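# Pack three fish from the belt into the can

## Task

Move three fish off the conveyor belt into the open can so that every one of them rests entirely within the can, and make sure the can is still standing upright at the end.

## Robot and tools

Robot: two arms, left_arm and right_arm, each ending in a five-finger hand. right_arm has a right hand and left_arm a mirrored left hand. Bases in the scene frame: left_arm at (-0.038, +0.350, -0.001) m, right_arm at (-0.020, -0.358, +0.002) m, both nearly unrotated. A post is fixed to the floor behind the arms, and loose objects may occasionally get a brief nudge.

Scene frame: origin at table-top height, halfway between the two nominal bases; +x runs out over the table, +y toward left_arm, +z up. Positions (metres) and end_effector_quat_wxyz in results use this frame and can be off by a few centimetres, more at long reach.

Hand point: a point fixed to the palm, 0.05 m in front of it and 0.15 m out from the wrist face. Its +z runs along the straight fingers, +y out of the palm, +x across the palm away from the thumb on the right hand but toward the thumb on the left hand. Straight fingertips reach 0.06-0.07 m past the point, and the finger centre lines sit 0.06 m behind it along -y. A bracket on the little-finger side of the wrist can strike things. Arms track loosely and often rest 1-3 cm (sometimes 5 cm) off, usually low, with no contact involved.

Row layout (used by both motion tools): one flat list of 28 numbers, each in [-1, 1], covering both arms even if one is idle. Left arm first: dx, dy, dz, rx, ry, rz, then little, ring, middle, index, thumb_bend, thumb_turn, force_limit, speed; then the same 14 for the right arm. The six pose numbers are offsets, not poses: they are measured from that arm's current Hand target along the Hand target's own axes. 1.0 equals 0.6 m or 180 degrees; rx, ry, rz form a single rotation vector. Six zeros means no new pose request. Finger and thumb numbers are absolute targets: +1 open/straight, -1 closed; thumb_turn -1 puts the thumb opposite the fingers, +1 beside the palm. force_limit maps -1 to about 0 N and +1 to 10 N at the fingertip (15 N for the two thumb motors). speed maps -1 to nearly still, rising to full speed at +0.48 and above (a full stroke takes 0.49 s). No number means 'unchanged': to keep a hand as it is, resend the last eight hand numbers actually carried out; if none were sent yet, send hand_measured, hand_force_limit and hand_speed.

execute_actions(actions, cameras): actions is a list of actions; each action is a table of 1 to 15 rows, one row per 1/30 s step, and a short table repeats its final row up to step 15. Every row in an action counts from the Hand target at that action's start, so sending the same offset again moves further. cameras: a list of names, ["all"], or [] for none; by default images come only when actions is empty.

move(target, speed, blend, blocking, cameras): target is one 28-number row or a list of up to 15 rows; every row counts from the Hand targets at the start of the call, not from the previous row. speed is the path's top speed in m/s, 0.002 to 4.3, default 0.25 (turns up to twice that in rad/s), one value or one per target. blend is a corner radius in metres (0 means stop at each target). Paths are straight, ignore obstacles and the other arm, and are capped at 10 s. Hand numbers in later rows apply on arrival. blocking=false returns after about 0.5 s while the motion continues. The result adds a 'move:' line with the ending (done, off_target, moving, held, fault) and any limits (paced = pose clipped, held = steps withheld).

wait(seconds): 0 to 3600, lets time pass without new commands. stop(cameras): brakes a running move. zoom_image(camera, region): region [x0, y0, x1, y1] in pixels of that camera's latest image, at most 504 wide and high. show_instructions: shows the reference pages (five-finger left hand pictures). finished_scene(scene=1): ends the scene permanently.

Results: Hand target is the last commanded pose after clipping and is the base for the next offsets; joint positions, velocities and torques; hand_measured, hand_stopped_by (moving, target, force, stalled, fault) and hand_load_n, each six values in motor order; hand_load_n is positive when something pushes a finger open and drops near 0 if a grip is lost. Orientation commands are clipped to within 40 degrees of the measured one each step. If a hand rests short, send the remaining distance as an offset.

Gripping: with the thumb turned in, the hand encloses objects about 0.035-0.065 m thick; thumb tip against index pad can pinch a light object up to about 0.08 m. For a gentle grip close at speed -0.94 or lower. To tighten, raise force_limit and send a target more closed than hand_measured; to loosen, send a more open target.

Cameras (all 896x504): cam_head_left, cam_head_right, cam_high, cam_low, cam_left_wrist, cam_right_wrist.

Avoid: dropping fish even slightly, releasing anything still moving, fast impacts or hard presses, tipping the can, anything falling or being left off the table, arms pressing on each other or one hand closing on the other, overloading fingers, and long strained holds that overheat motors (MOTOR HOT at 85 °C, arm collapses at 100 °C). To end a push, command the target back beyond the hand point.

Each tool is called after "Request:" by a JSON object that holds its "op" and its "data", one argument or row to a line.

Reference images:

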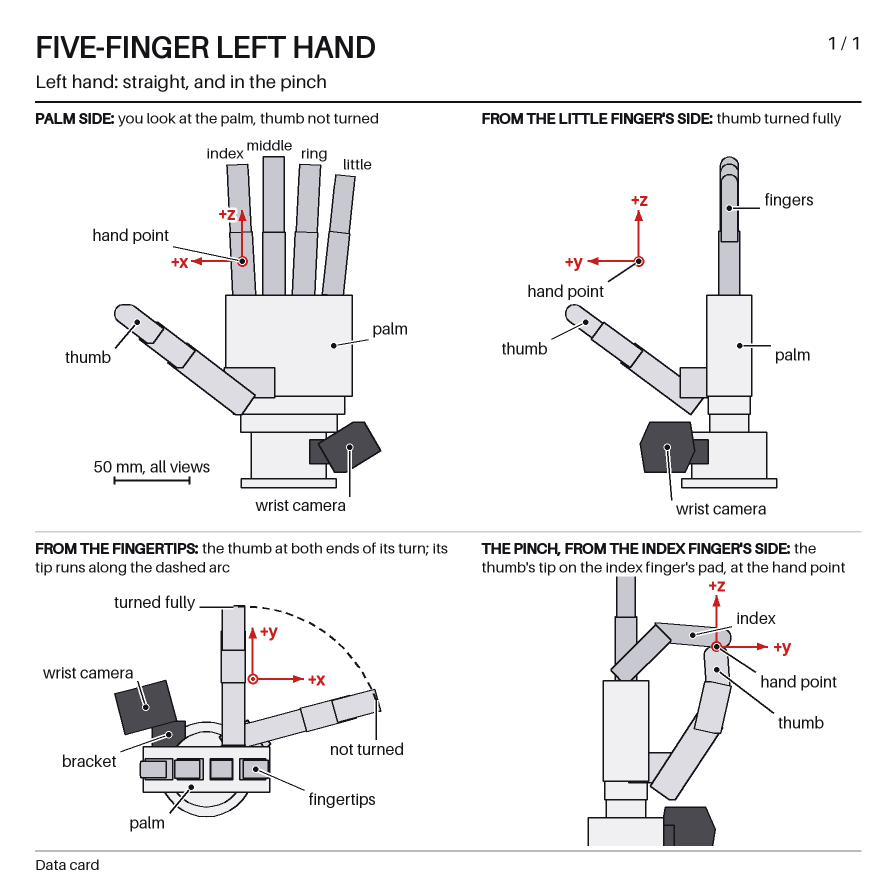

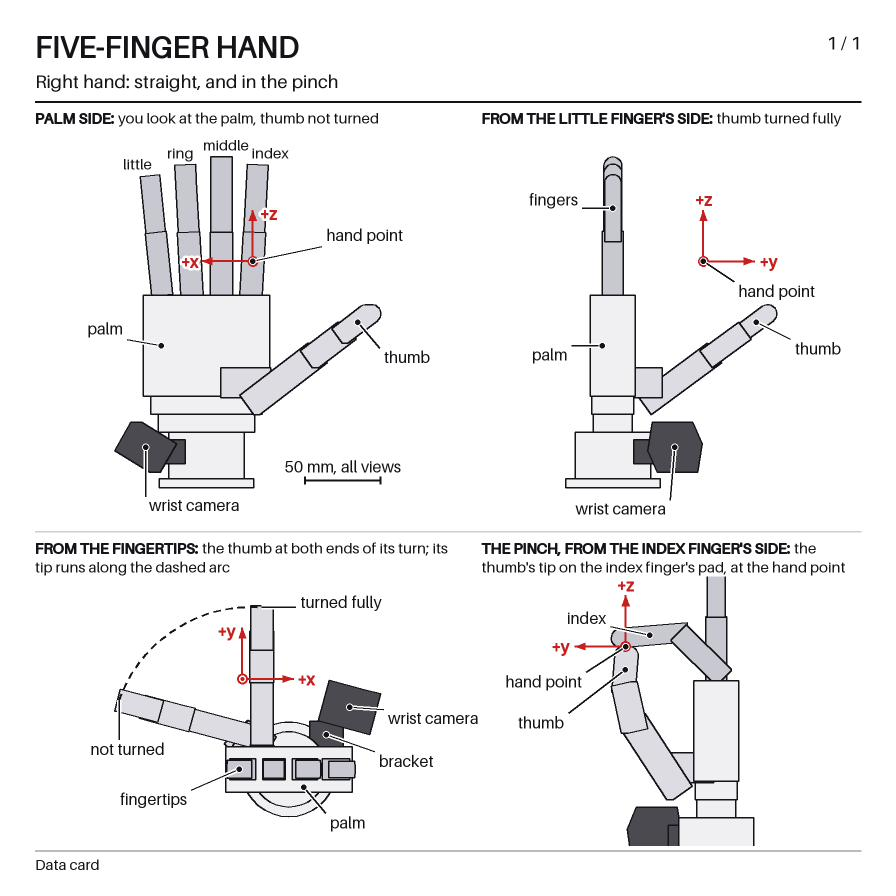

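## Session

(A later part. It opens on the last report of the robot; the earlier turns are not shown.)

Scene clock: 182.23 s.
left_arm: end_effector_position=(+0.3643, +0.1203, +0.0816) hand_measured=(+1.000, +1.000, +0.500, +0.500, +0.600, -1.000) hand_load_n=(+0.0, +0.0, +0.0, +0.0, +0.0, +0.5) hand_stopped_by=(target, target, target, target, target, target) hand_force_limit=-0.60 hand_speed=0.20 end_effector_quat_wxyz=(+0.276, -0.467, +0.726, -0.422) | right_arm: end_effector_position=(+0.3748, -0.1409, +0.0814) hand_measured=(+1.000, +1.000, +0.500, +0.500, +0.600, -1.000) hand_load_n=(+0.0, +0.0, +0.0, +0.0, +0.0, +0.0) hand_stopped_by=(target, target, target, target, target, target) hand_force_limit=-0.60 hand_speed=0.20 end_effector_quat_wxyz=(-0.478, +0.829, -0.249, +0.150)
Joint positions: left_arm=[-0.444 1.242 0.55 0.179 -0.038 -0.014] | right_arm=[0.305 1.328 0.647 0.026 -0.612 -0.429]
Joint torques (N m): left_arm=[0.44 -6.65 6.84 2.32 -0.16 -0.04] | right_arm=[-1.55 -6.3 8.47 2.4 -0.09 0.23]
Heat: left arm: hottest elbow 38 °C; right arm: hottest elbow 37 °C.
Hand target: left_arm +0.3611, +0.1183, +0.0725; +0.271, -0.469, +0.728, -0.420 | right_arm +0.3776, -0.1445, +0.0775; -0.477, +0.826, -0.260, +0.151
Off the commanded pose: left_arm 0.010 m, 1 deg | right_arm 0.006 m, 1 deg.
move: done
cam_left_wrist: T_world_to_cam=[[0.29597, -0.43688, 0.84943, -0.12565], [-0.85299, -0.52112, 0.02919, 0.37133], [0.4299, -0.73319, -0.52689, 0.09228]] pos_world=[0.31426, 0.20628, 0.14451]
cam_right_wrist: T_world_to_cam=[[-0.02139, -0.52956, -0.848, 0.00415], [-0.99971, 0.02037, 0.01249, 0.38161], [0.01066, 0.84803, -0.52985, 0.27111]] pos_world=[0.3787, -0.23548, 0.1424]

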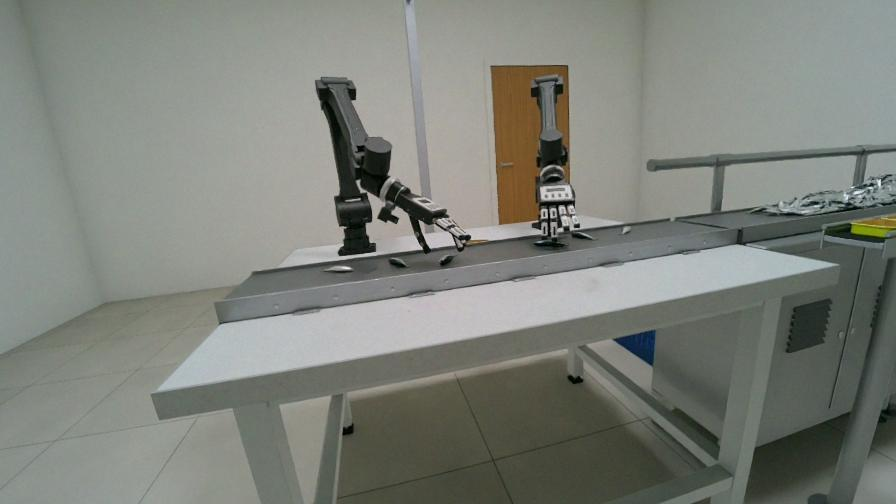

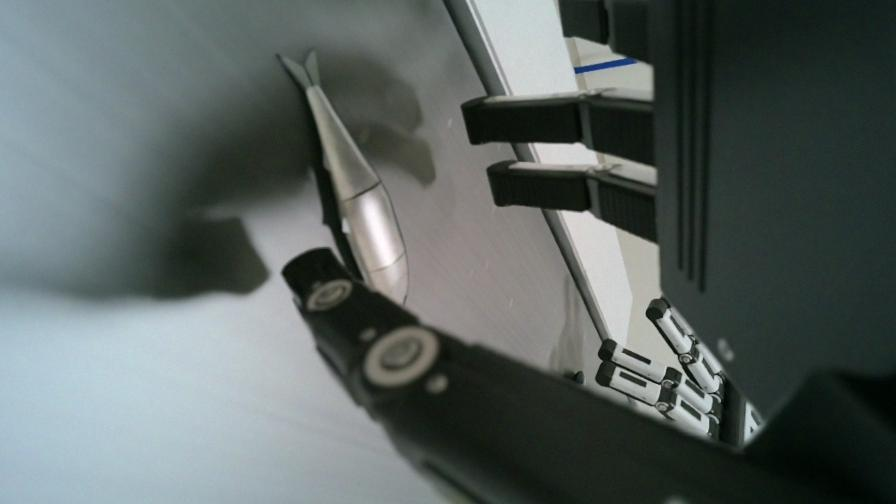

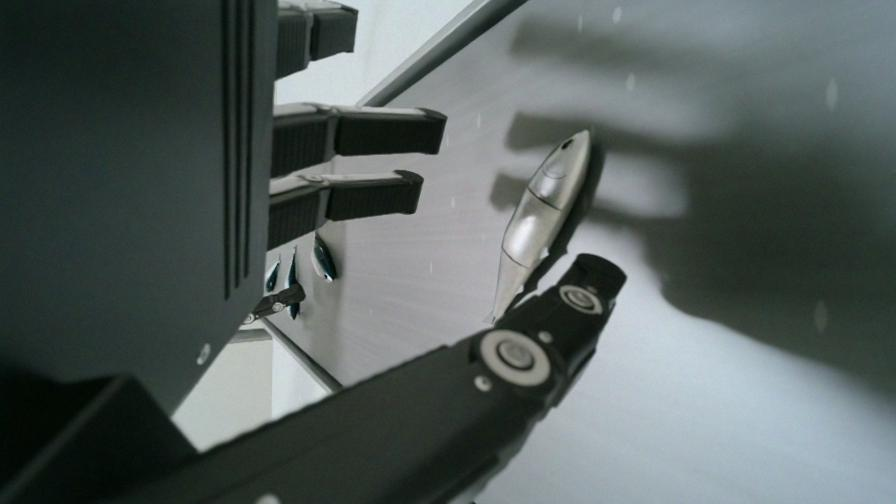

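Request:
{"op": "move", "data": {
  "target": [0,0.0135,-0.0017,0,0,0,1,1,0.5,0.5,0.4,-1,-0.6,0,0,0.0143,-0.0013,0,0,0,1,1,0.5,0.5,0.4,-1,-0.6,0],
  "speed": 0.04,
  "cameras": ["cam_low","cam_left_wrist","cam_right_wrist"]
}}

Request:
{"op": "zoom_image", "data": {
  "camera": "cam_low",
  "region": [380, 150, 660, 290]
}}

Scene clock: 208.13 s.
left_arm: end_effector_position=(+0.3602, +0.1225, +0.0751) hand_measured=(+1.000, +1.000, +0.500, +0.500, +0.400, -1.000) hand_load_n=(+0.0, +0.0, +0.0, +0.0, +0.0, +0.0) hand_stopped_by=(target, target, target, target, target, target) hand_force_limit=-0.60 hand_speed=0.00 end_effector_quat_wxyz=(+0.276, -0.467, +0.726, -0.423) | right_arm: end_effector_position=(+0.3715, -0.1436, +0.0739) hand_measured=(+1.000, +1.000, +0.500, +0.500, +0.400, -1.000) hand_load_n=(+0.0, +0.0, +0.0, +0.0, +0.0, +0.0) hand_stopped_by=(target, target, target, target, target, target) hand_force_limit=-0.60 hand_speed=0.00 end_effector_quat_wxyz=(-0.476, +0.829, -0.252, +0.150)
Joint positions: left_arm=[-0.444 1.245 0.529 0.202 -0.039 -0.015] | right_arm=[0.301 1.334 0.629 0.045 -0.612 -0.429]
Joint torques (N m): left_arm=[0.44 -6.77 6.72 2.19 -0.11 -0.01] | right_arm=[-1.9 -6.01 8.36 2.41 -0.35 0.14]
Heat: left arm: hottest elbow 36 °C; right arm: hottest elbow 34 °C.
Hand target: left_arm +0.3566, +0.1204, +0.0659; +0.271, -0.470, +0.728, -0.420 | right_arm +0.3746, -0.1485, +0.0703; -0.477, +0.826, -0.260, +0.151
Off the commanded pose: left_arm 0.010 m, 1 deg | right_arm 0.007 m, 1 deg.
move: done
cam_left_wrist: T_world_to_cam=[[0.29622, -0.43625, 0.84967, -0.11816], [-0.85244, -0.52202, 0.02916, 0.36911], [0.43082, -0.73293, -0.52651, 0.09188]] pos_world=[0.31006, 0.20847, 0.13801]
cam_right_wrist: T_world_to_cam=[[-0.02737, -0.53018, -0.84744, -0.00164], [-0.99955, 0.02475, 0.0168, 0.37866], [0.01207, 0.84752, -0.53062, 0.26883]] pos_world=[0.3752, -0.23808, 0.1349]

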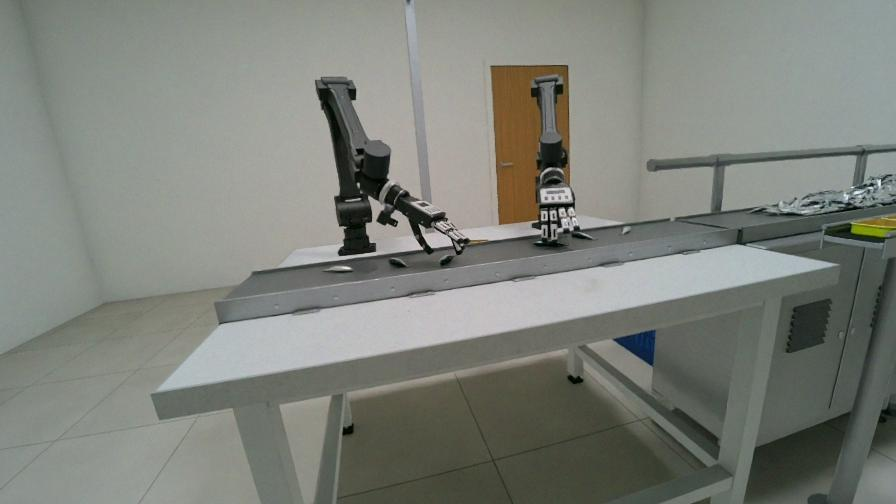

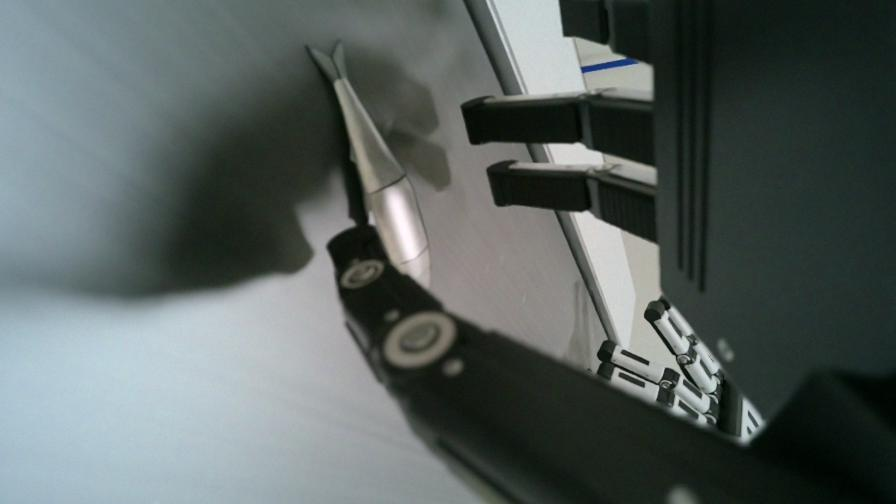

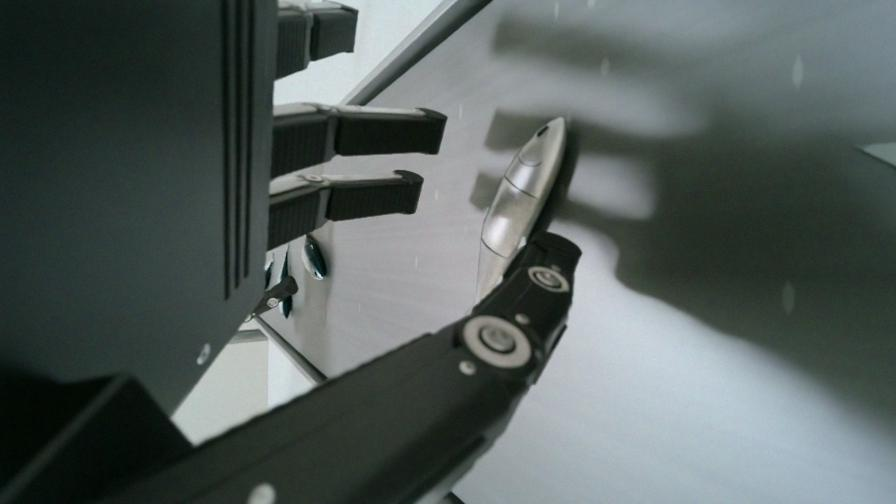

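Scaled by 1.800.

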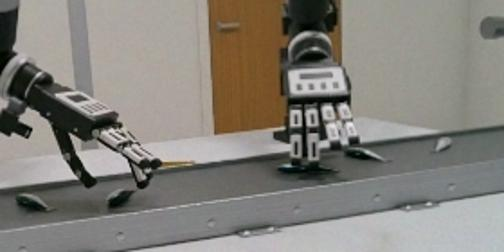

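Request:
{"op": "move", "data": {
  "target": [0,0,0,0,0,0,1,1,0.15,0.15,0.4,-1,-0.7,-0.7,0,0,0,0,0,0,1,1,0.15,0.15,0.4,-1,-0.7,-0.7],
  "cameras": ["cam_low","cam_left_wrist","cam_right_wrist"]
}}

Scene clock: 212.50 s.
left_arm: end_effector_position=(+0.3602, +0.1224, +0.0752) hand_measured=(+1.000, +1.000, +0.150, +0.150, +0.400, -1.000) hand_load_n=(+0.0, +0.0, +0.0, +0.0, +0.0, +0.0) hand_stopped_by=(target, target, target, target, target, target) hand_force_limit=-0.70 hand_speed=-0.70 end_effector_quat_wxyz=(+0.276, -0.467, +0.726, -0.423) | right_arm: end_effector_position=(+0.3716, -0.1436, +0.0739) hand_measured=(+1.000, +1.000, +0.150, +0.150, +0.400, -1.000) hand_load_n=(+0.0, +0.0, +0.0, +0.0, +0.0, +0.0) hand_stopped_by=(target, target, target, target, target, target) hand_force_limit=-0.70 hand_speed=-0.70 end_effector_quat_wxyz=(-0.476, +0.829, -0.252, +0.150)
Joint positions: left_arm=[-0.444 1.245 0.529 0.203 -0.039 -0.015] | right_arm=[0.301 1.334 0.629 0.046 -0.612 -0.429]
Joint torques (N m): left_arm=[1.32 -7 6.84 2.17 -0.15 -0.03] | right_arm=[-1.85 -6.12 8.32 2.44 -0.35 0.14]
Heat: left arm: hottest elbow 36 °C; right arm: hottest elbow 34 °C.
Hand target: left_arm +0.3566, +0.1204, +0.0659; +0.271, -0.470, +0.728, -0.420 | right_arm +0.3747, -0.1485, +0.0704; -0.477, +0.826, -0.260, +0.151
Off the commanded pose: left_arm 0.010 m, 1 deg | right_arm 0.007 m, 1 deg.
move: done
cam_left_wrist: T_world_to_cam=[[0.29588, -0.4361, 0.84986, -0.11811], [-0.85245, -0.52201, 0.02892, 0.36914], [0.43102, -0.73303, -0.52621, 0.0918]] pos_world=[0.31005, 0.20848, 0.13801]
cam_right_wrist: T_world_to_cam=[[-0.02703, -0.53014, -0.84748, -0.00167], [-0.99956, 0.02474, 0.0164, 0.37881], [0.01227, 0.84755, -0.53058, 0.26881]] pos_world=[0.3753, -0.23808, 0.135]

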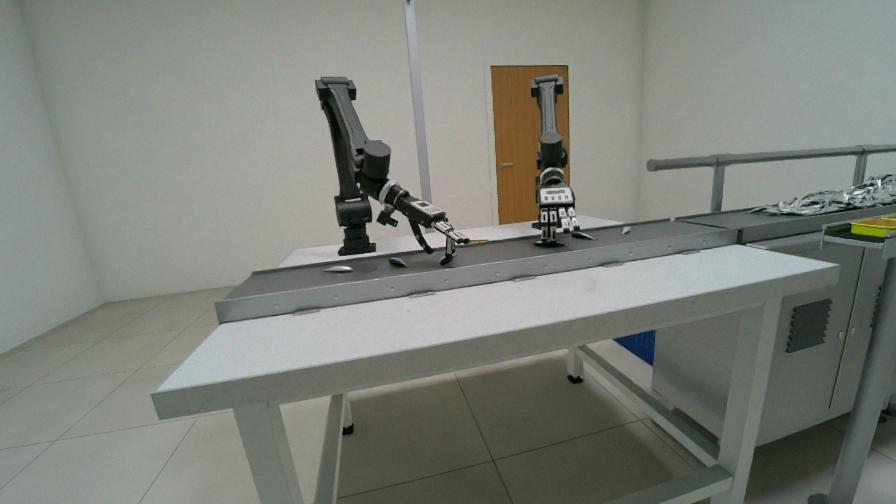

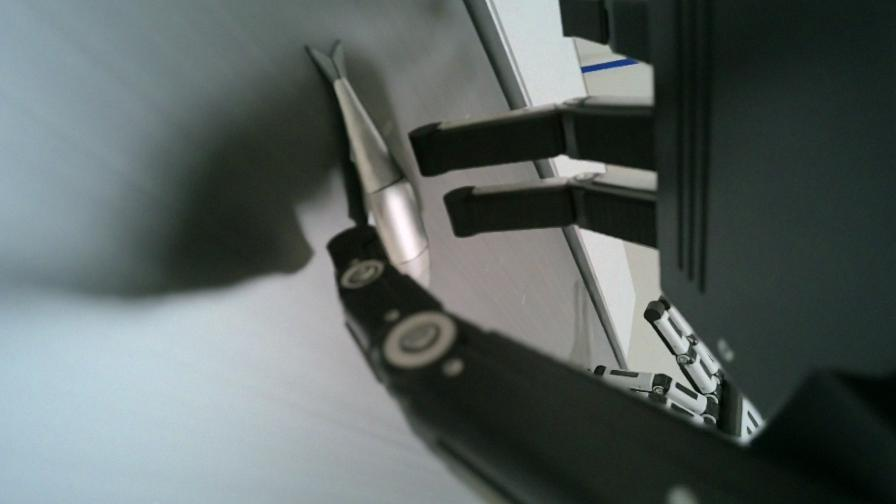

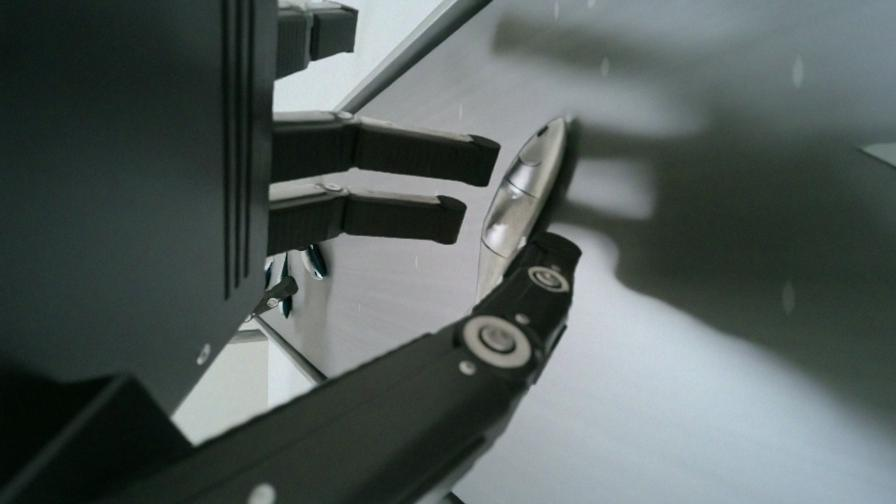

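Request:
{"op": "move", "data": {
  "target": [0,0,0,0,0,0,1,1,0.0,0.0,0.3,-1,-0.7,-0.75,0,0,0,0,0,0,1,1,0.0,0.0,0.3,-1,-0.7,-0.75],
  "cameras": ["cam_left_wrist","cam_right_wrist"]
}}

Scene clock: 223.73 s.
left_arm: end_effector_position=(+0.3604, +0.1223, +0.0754) hand_measured=(+1.000, +1.000, +0.000, +0.000, +0.300, -1.000) hand_load_n=(+0.0, +0.0, +0.0, +0.0, +0.0, +0.0) hand_stopped_by=(target, target, target, target, target, target) hand_force_limit=-0.70 hand_speed=-0.75 end_effector_quat_wxyz=(+0.276, -0.467, +0.726, -0.423) | right_arm: end_effector_position=(+0.3716, -0.1436, +0.0739) hand_measured=(+1.000, +1.000, +0.000, +0.000, +0.300, -1.000) hand_load_n=(+0.0, +0.0, +0.5, +0.0, +0.0, +0.0) hand_stopped_by=(target, target, target, target, target, target) hand_force_limit=-0.70 hand_speed=-0.75 end_effector_quat_wxyz=(-0.476, +0.829, -0.252, +0.150)
Joint positions: left_arm=[-0.444 1.245 0.529 0.204 -0.039 -0.015] | right_arm=[0.301 1.334 0.629 0.046 -0.612 -0.429]
Joint torques (N m): left_arm=[1.03 -6.77 6.91 2.22 -0.13 -0.02] | right_arm=[-1.85 -5.95 8.32 2.47 -0.35 0.13]
Motor temperatures (°C): left_arm=[25 30 35 26 25 24] | right_arm=[24 28 34 24 27 22]
Heat: left arm: hottest elbow 35 °C; right arm: hottest elbow 34 °C.
Hand target: left_arm +0.3566, +0.1203, +0.0659; +0.271, -0.469, +0.728, -0.420 | right_arm +0.3747, -0.1485, +0.0704; -0.477, +0.826, -0.260, +0.151
Off the commanded pose: left_arm 0.010 m, 1 deg | right_arm 0.007 m, 1 deg.
move: done
cam_left_wrist: T_world_to_cam=[[0.29503, -0.43567, 0.85038, -0.11828], [-0.8525, -0.52196, 0.02835, 0.36933], [0.43151, -0.73331, -0.5254, 0.09154]] pos_world=[0.31025, 0.20838, 0.13821]
cam_right_wrist: T_world_to_cam=[[-0.02703, -0.53014, -0.84748, -0.00167], [-0.99956, 0.02474, 0.0164, 0.37881], [0.01227, 0.84755, -0.53058, 0.26881]] pos_world=[0.3753, -0.23808, 0.135]

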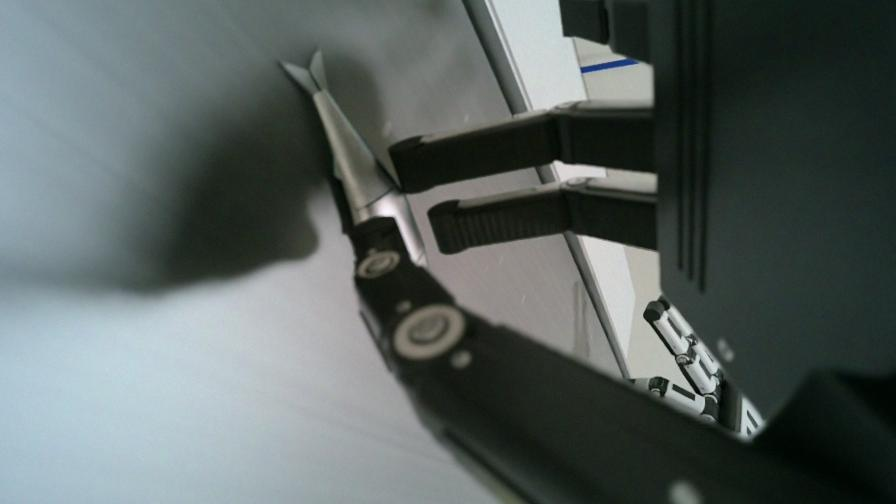

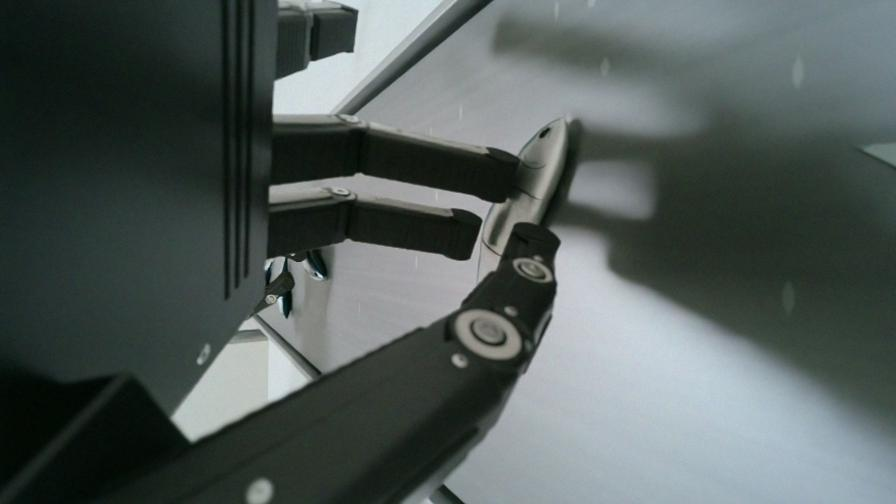

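Request:
{"op": "move", "data": {
  "target": [0,0,0,0,0,0,1,1,0.0,-0.15,0.15,-1,-0.7,-0.75,0,0,0,0,0,0,1,1,-0.05,-0.15,0.15,-1,-0.7,-0.75],
  "cameras": ["cam_left_wrist","cam_right_wrist"]
}}

Scene clock: 228.27 s.
left_arm: end_effector_position=(+0.3604, +0.1223, +0.0754) hand_measured=(+1.000, +1.000, +0.000, -0.150, +0.150, -1.000) hand_load_n=(+0.0, +0.0, +0.0, +0.5, +0.0, +0.0) hand_stopped_by=(target, target, target, target, target, target) hand_force_limit=-0.70 hand_speed=-0.75 end_effector_quat_wxyz=(+0.276, -0.467, +0.726, -0.423) | right_arm: end_effector_position=(+0.3716, -0.1436, +0.0739) hand_measured=(+1.000, +1.000, -0.050, -0.150, +0.150, -1.000) hand_load_n=(+0.0, +0.0, +0.0, +0.0, +0.5, +0.0) hand_stopped_by=(target, target, target, target, target, target) hand_force_limit=-0.70 hand_speed=-0.75 end_effector_quat_wxyz=(-0.476, +0.829, -0.252, +0.150)
Joint positions: left_arm=[-0.444 1.245 0.529 0.204 -0.039 -0.015] | right_arm=[0.301 1.334 0.629 0.046 -0.612 -0.429]
Joint torques (N m): left_arm=[0.5 -6.89 6.87 2.21 -0.12 0] | right_arm=[-1.85 -6.07 8.32 2.47 -0.36 0.13]
Heat: left arm: hottest elbow 35 °C; right arm: hottest elbow 34 °C.
Hand target: left_arm +0.3566, +0.1203, +0.0659; +0.271, -0.469, +0.728, -0.420 | right_arm +0.3747, -0.1485, +0.0704; -0.477, +0.826, -0.260, +0.151
Off the commanded pose: left_arm 0.010 m, 1 deg | right_arm 0.007 m, 1 deg.
move: done
cam_left_wrist: T_world_to_cam=[[0.29503, -0.43567, 0.85038, -0.11828], [-0.8525, -0.52196, 0.02835, 0.36933], [0.43151, -0.73331, -0.5254, 0.09154]] pos_world=[0.31025, 0.20838, 0.13821]
cam_right_wrist: T_world_to_cam=[[-0.02703, -0.53014, -0.84748, -0.00167], [-0.99956, 0.02474, 0.0164, 0.37881], [0.01227, 0.84755, -0.53058, 0.26881]] pos_world=[0.3753, -0.23808, 0.135]

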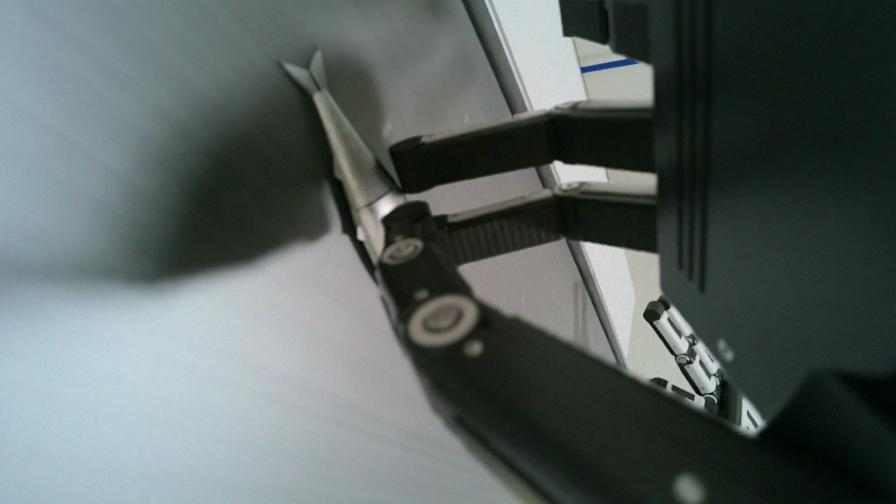

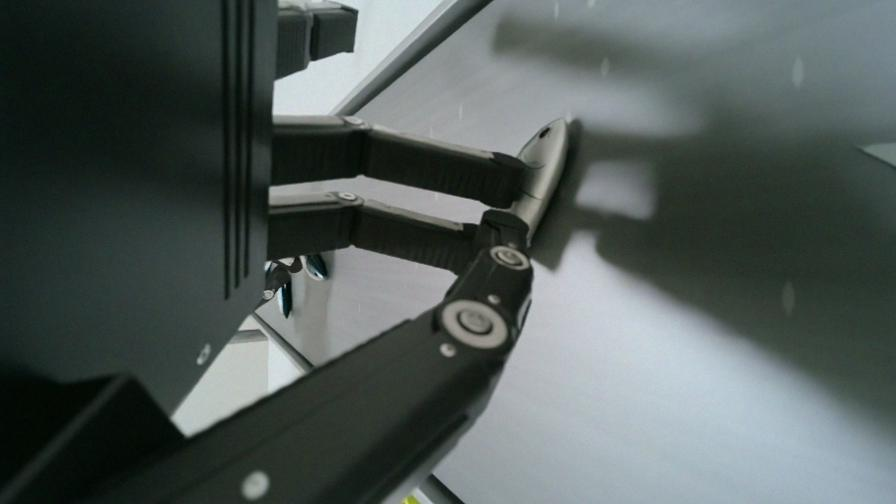

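Request:
{"op": "move", "data": {
  "target": [0,0.0072,0.0042,0.0444,0,0,1,1,0.1,0.1,0.35,-1,-0.7,-0.5,0,0.0072,0.0042,0.0444,0,0,1,1,0.1,0.1,0.35,-1,-0.7,-0.5],
  "speed": 0.04,
  "cameras": ["cam_low","cam_left_wrist","cam_right_wrist"]
}}

Request:
{"op": "zoom_image", "data": {
  "camera": "cam_low",
  "region": [380, 200, 580, 290]
}}

Scene clock: 248.47 s.
left_arm: end_effector_position=(+0.3615, +0.1229, +0.0699) hand_measured=(+1.000, +1.000, +0.100, +0.100, +0.350, -1.000) hand_load_n=(+0.0, +0.0, +0.0, +0.0, +0.0, +0.0) hand_stopped_by=(target, target, target, target, target, target) hand_force_limit=-0.70 hand_speed=-0.50 end_effector_quat_wxyz=(+0.308, -0.449, +0.693, -0.472) | right_arm: end_effector_position=(+0.3731, -0.1436, +0.0691) hand_measured=(+1.000, +1.000, +0.100, +0.100, +0.350, -1.000) hand_load_n=(+0.0, +0.0, +0.0, +0.0, +0.0, +0.0) hand_stopped_by=(target, target, target, target, target, target) hand_force_limit=-0.70 hand_speed=-0.50 end_effector_quat_wxyz=(-0.533, +0.794, -0.238, +0.170)
Joint positions: left_arm=[-0.444 1.283 0.429 0.48 -0.045 -0.015] | right_arm=[0.262 1.372 0.54 0.322 -0.697 -0.363]
Joint torques (N m): left_arm=[0.15 -6.48 6.06 2.33 -0.13 0.04] | right_arm=[-1.9 -5.66 7.51 2.47 -0.34 0.17]
Heat: left arm: hottest elbow 34 °C; right arm: hottest elbow 33 °C.
Hand target: left_arm +0.3566, +0.1204, +0.0609; +0.303, -0.449, +0.697, -0.469 | right_arm +0.3748, -0.1485, +0.0654; -0.534, +0.791, -0.249, +0.169
Off the commanded pose: left_arm 0.011 m, 1 deg | right_arm 0.006 m, 1 deg.
move: off_target (left_arm)
cam_left_wrist: T_world_to_cam=[[0.18769, -0.38175, 0.90501, -0.08528], [-0.84882, -0.52666, -0.04612, 0.37519], [0.49424, -0.75953, -0.42289, 0.06206]] pos_world=[0.3038, 0.21218, 0.12073]
cam_right_wrist: T_world_to_cam=[[0.04932, -0.43215, -0.90045, -0.01647], [-0.99752, 0.02401, -0.06617, 0.3852], [0.05022, 0.90148, -0.42989, 0.25279]] pos_world=[0.37236, -0.24425, 0.11933]

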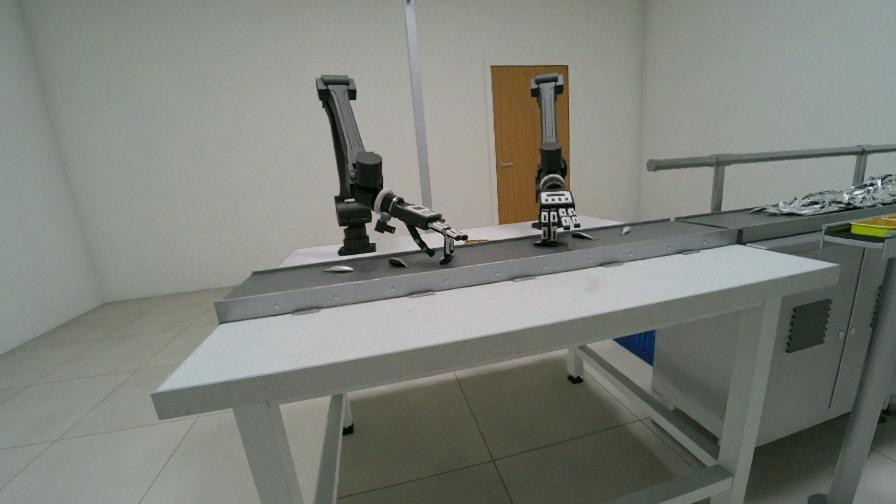

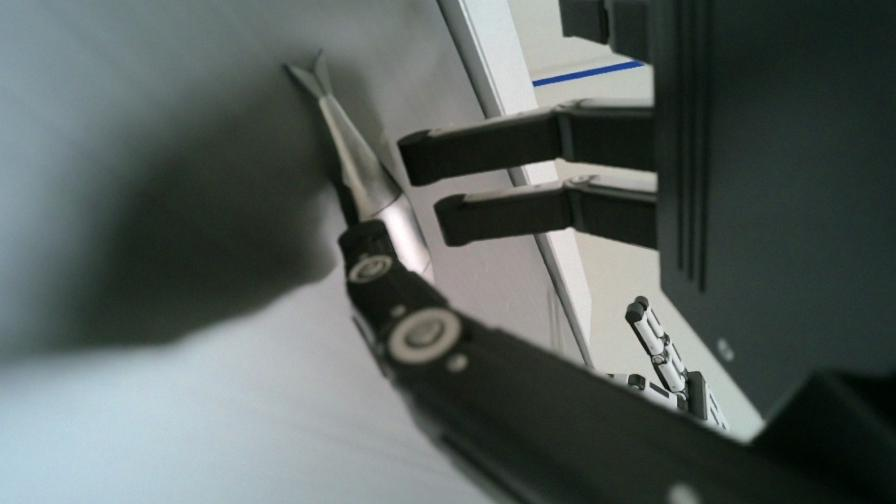

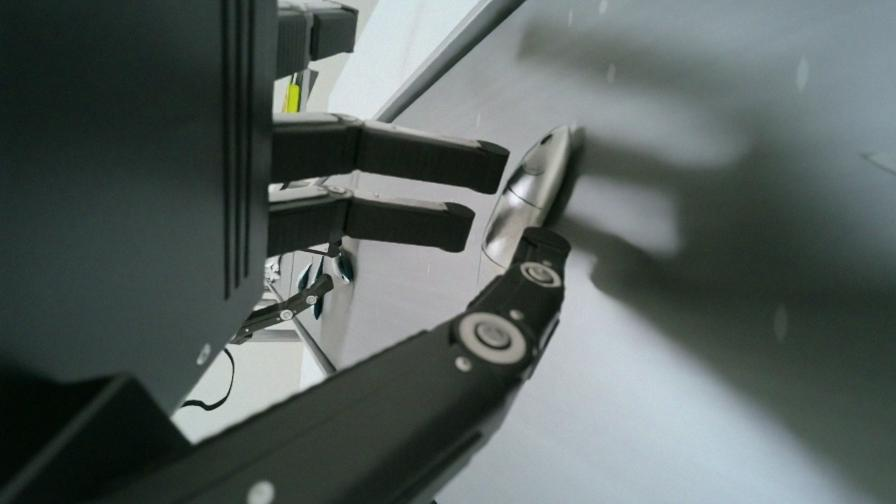

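Scaled by 2.520.

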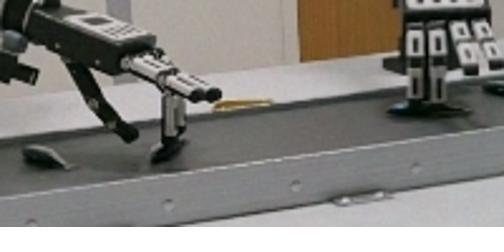

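Request:
{"op": "move", "data": {
  "target": [0,0,0,0,0,0,1,1,0.0,0.0,0.1,-1,-0.7,-0.7,0,0,0,0,0,0,1,1,0.0,-0.05,0.1,-1,-0.7,-0.7],
  "cameras": ["cam_low","cam_left_wrist","cam_right_wrist"]
}}

Request:
{"op": "zoom_image", "data": {
  "camera": "cam_low",
  "region": [380, 200, 580, 290]
}}

Scene clock: 253.10 s.
left_arm: end_effector_position=(+0.3616, +0.1229, +0.0700) hand_measured=(+1.000, +1.000, +0.000, +0.000, +0.100, -1.000) hand_load_n=(+0.0, +0.0, +0.0, +0.0, +0.0, +0.0) hand_stopped_by=(target, target, target, target, target, target) hand_force_limit=-0.70 hand_speed=-0.70 end_effector_quat_wxyz=(+0.308, -0.449, +0.693, -0.472) | right_arm: end_effector_position=(+0.3732, -0.1434, +0.0694) hand_measured=(+1.000, +1.000, +0.000, -0.050, +0.100, -1.000) hand_load_n=(+0.0, +0.0, +0.0, +0.0, +0.0, +0.0) hand_stopped_by=(target, target, target, target, target, target) hand_force_limit=-0.70 hand_speed=-0.70 end_effector_quat_wxyz=(-0.533, +0.794, -0.238, +0.170)
Joint positions: left_arm=[-0.444 1.283 0.429 0.481 -0.045 -0.015] | right_arm=[0.262 1.372 0.54 0.323 -0.697 -0.362]
Joint torques (N m): left_arm=[0.38 -6.36 6.22 2.41 -0.16 0.03] | right_arm=[-1.73 -5.95 7.51 2.48 -0.31 0.22]
Heat: left arm: hottest elbow 34 °C; right arm: hottest elbow 33 °C.
Hand target: left_arm +0.3566, +0.1203, +0.0610; +0.303, -0.449, +0.697, -0.469 | right_arm +0.3748, -0.1485, +0.0654; -0.533, +0.791, -0.249, +0.168
Off the commanded pose: left_arm 0.011 m, 1 deg | right_arm 0.007 m, 1 deg.
move: done
cam_left_wrist: T_world_to_cam=[[0.18737, -0.3816, 0.90514, -0.08529], [-0.84883, -0.52663, -0.04631, 0.37524], [0.49434, -0.75963, -0.42259, 0.06189]] pos_world=[0.3039, 0.21208, 0.12073]
cam_right_wrist: T_world_to_cam=[[0.04982, -0.4312, -0.90088, -0.01615], [-0.99748, 0.02415, -0.06672, 0.3854], [0.05052, 0.90193, -0.42891, 0.25266]] pos_world=[0.37246, -0.24415, 0.11953]

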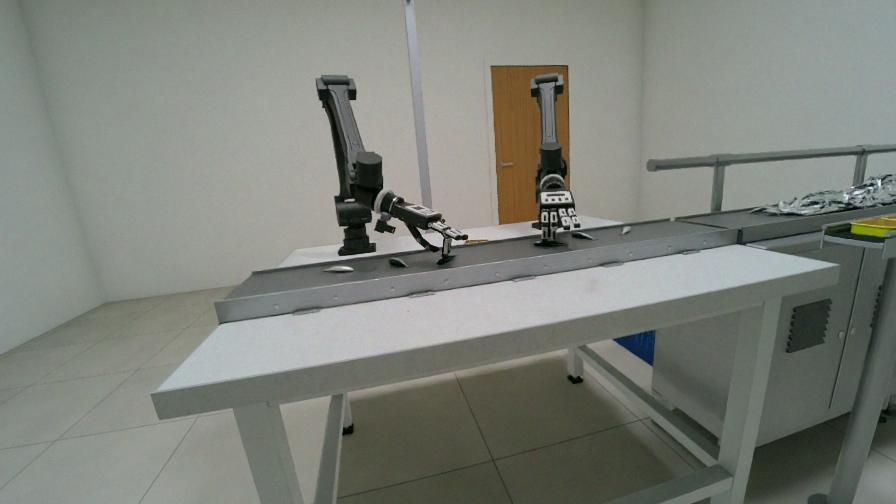

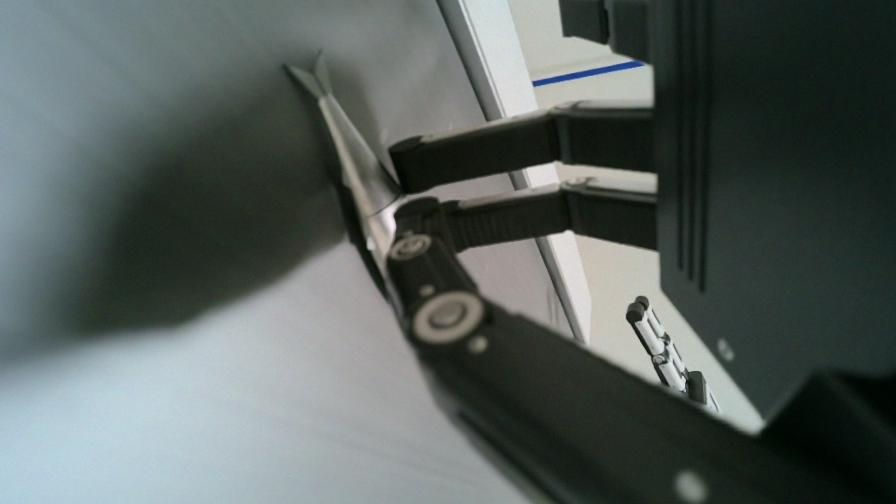

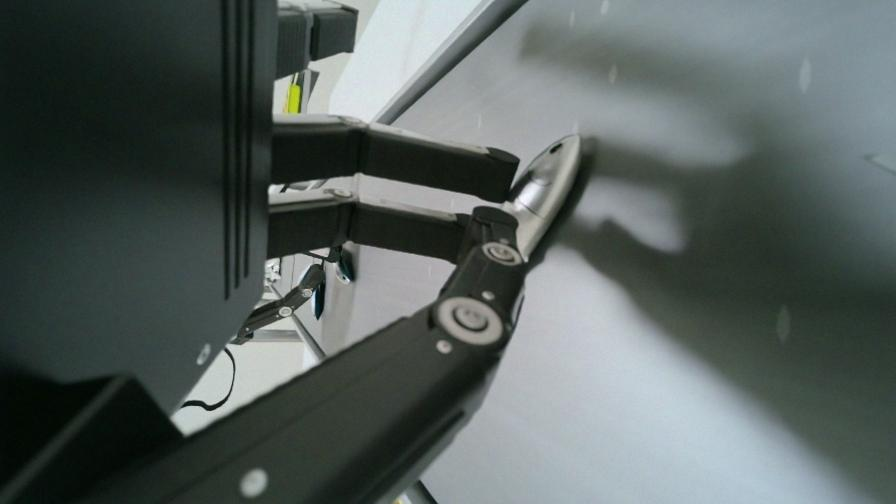

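Scaled by 2.520.

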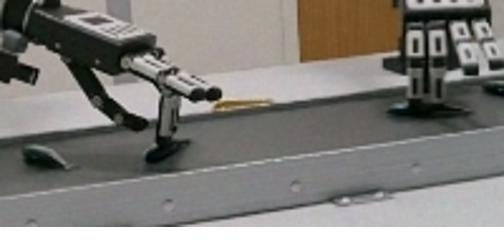

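Request:
{"op": "move", "data": {
  "target": [-0.0133,-0.0055,0.0067,0,-0.0309,-0.0125,1,1,0.2,0.2,0.4,-1,-0.7,0,0,-0.0016,0.0083,0,0.0309,0.0125,1,1,0.2,0.2,0.4,-1,-0.7,0],
  "speed": 0.04,
  "cameras": ["cam_low","cam_left_wrist","cam_right_wrist"]
}}

Request:
{"op": "zoom_image", "data": {
  "camera": "cam_low",
  "region": [380, 200, 580, 290]
}}

Scene clock: 287.43 s.
left_arm: end_effector_position=(+0.3674, +0.1305, +0.0694) hand_measured=(+1.000, +1.000, +0.200, +0.200, +0.400, -1.000) hand_load_n=(+0.0, +0.0, +0.0, +0.0, +0.0, +0.0) hand_stopped_by=(target, target, target, target, target, target) hand_force_limit=-0.70 hand_speed=0.00 end_effector_quat_wxyz=(+0.334, -0.484, +0.669, -0.455) | right_arm: end_effector_position=(+0.3801, -0.1507, +0.0617) hand_measured=(+1.000, +1.000, +0.200, +0.200, +0.400, -1.000) hand_load_n=(+0.0, +0.0, +0.0, +0.0, +0.0, +0.0) hand_stopped_by=(target, target, target, target, target, target) hand_force_limit=-0.70 hand_speed=0.00 end_effector_quat_wxyz=(-0.518, +0.779, -0.292, +0.197)
Joint positions: left_arm=[-0.471 1.286 0.429 0.481 -0.168 -0.06] | right_arm=[0.274 1.372 0.506 0.389 -0.575 -0.278]
Joint torques (N m): left_arm=[-0.09 -6.53 6.67 1.81 -0.17 -0.02] | right_arm=[0.5 -6.95 7.35 2.55 -0.02 0.22]
Heat: left arm: hottest elbow 33 °C; right arm: hottest elbow 33 °C.
Hand target: left_arm +0.3644, +0.1255, +0.0626; +0.328, -0.485, +0.672, -0.453 | right_arm +0.3776, -0.1443, +0.0644; -0.524, +0.776, -0.290, +0.196
Off the commanded pose: left_arm 0.009 m, 1 deg | right_arm 0.007 m, 1 deg.
move: done
cam_left_wrist: T_world_to_cam=[[0.22346, -0.3621, 0.90496, -0.09874], [-0.78897, -0.61238, -0.05021, 0.37362], [0.57236, -0.70276, -0.42253, 0.02845]] pos_world=[0.30055, 0.21304, 0.12013]
cam_right_wrist: T_world_to_cam=[[-0.02079, -0.43445, -0.90046, -0.00024], [-0.98733, 0.15066, -0.0499, 0.40609], [0.15734, 0.88801, -0.43208, 0.21309]] pos_world=[0.36741, -0.25051, 0.11212]

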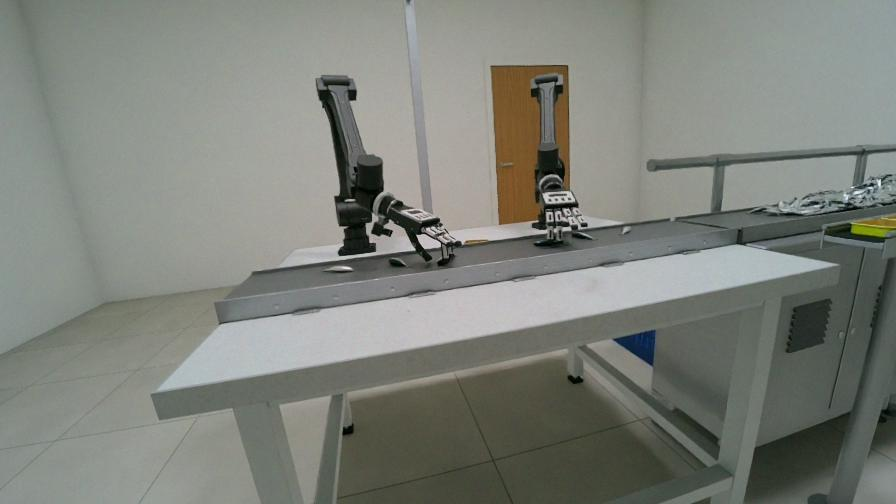

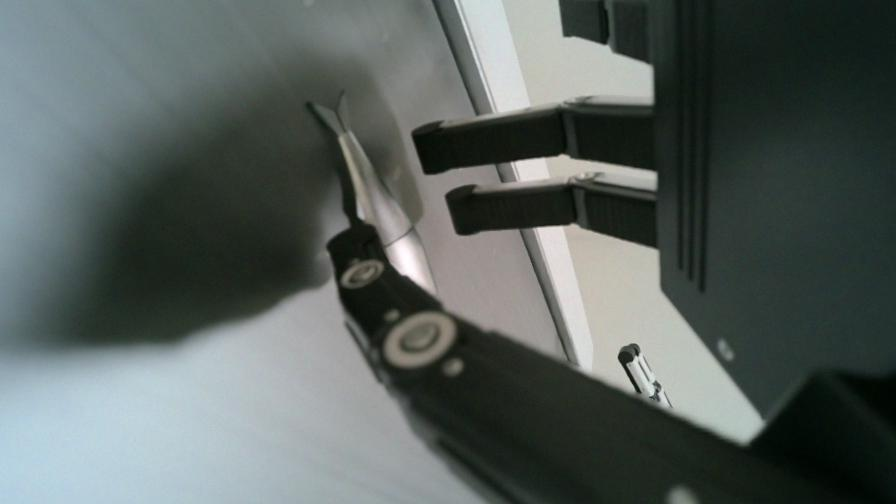

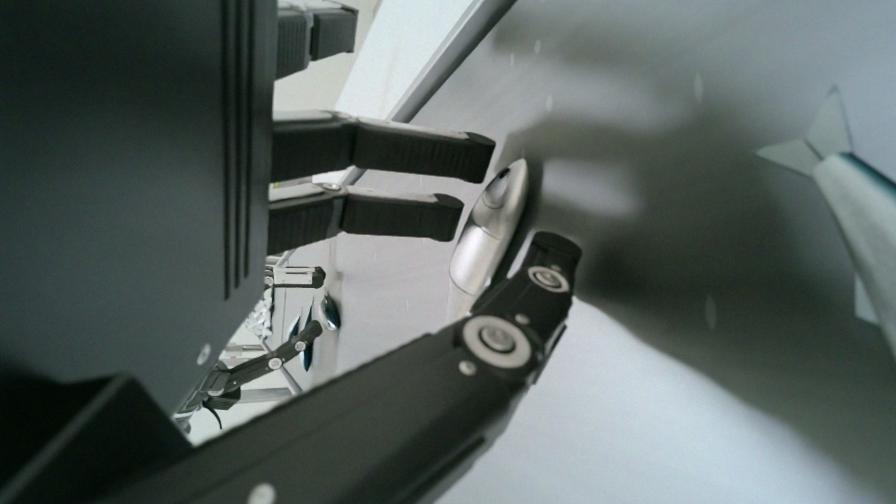

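Scaled by 2.520.

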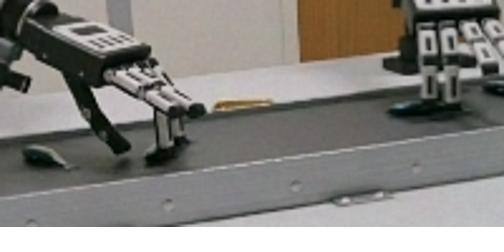

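Request:
{"op": "move", "data": {
  "target": [0,0,0,0,0,0,1,1,0.0,0.0,0.4,-1,-0.7,-0.6,-0.012,-0.0054,-0.0022,0,0,0,1,1,0.2,0.2,0.4,-1,-0.7,0],
  "speed": 0.04,
  "cameras": ["cam_left_wrist","cam_right_wrist"]
}}

Scene clock: 299.00 s.
left_arm: end_effector_position=(+0.3675, +0.1306, +0.0694) hand_measured=(+1.000, +1.000, +0.000, +0.000, +0.400, -1.000) hand_load_n=(+0.0, +0.0, +0.0, +0.0, +0.0, +0.0) hand_stopped_by=(target, target, target, target, target, target) hand_force_limit=-0.70 hand_speed=-0.60 end_effector_quat_wxyz=(+0.334, -0.484, +0.668, -0.455) | right_arm: end_effector_position=(+0.3754, -0.1455, +0.0637) hand_measured=(+1.000, +1.000, +0.200, +0.200, +0.400, -1.000) hand_load_n=(+0.0, +0.0, +0.0, +0.0, +0.0, +0.0) hand_stopped_by=(target, target, target, target, target, target) hand_force_limit=-0.70 hand_speed=0.00 end_effector_quat_wxyz=(-0.519, +0.779, -0.292, +0.198)
Joint positions: left_arm=[-0.471 1.286 0.429 0.481 -0.168 -0.061] | right_arm=[0.293 1.357 0.498 0.389 -0.559 -0.268]
Joint torques (N m): left_arm=[-0.03 -6.01 6.74 1.94 -0.16 -0.01] | right_arm=[0.32 -7.41 7.42 2.26 0.02 0.2]
Heat: left arm: hottest elbow 34 °C; right arm: hottest elbow 32 °C.
Hand target: left_arm +0.3645, +0.1256, +0.0626; +0.328, -0.485, +0.672, -0.453 | right_arm +0.3722, -0.1396, +0.0679; -0.524, +0.776, -0.290, +0.196
Off the commanded pose: left_arm 0.009 m, 1 deg | right_arm 0.008 m, 1 deg.
move: done
cam_left_wrist: T_world_to_cam=[[0.22372, -0.36179, 0.90502, -0.09885], [-0.78867, -0.61278, -0.05, 0.37365], [0.57266, -0.70257, -0.42243, 0.02838]] pos_world=[0.30055, 0.21314, 0.12013]
cam_right_wrist: T_world_to_cam=[[-0.01934, -0.43449, -0.90047, 0.00319], [-0.98732, 0.15024, -0.05128, 0.40072], [0.15757, 0.88806, -0.43188, 0.21]] pos_world=[0.36261, -0.24531, 0.11412]

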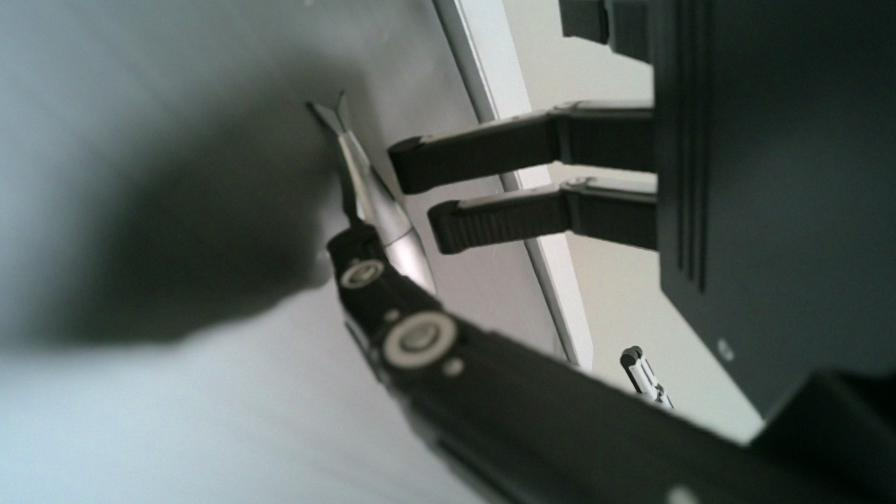

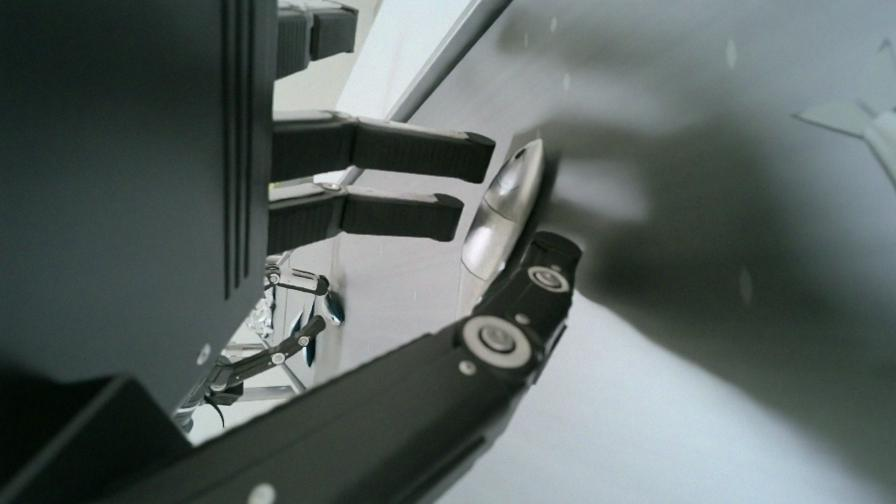

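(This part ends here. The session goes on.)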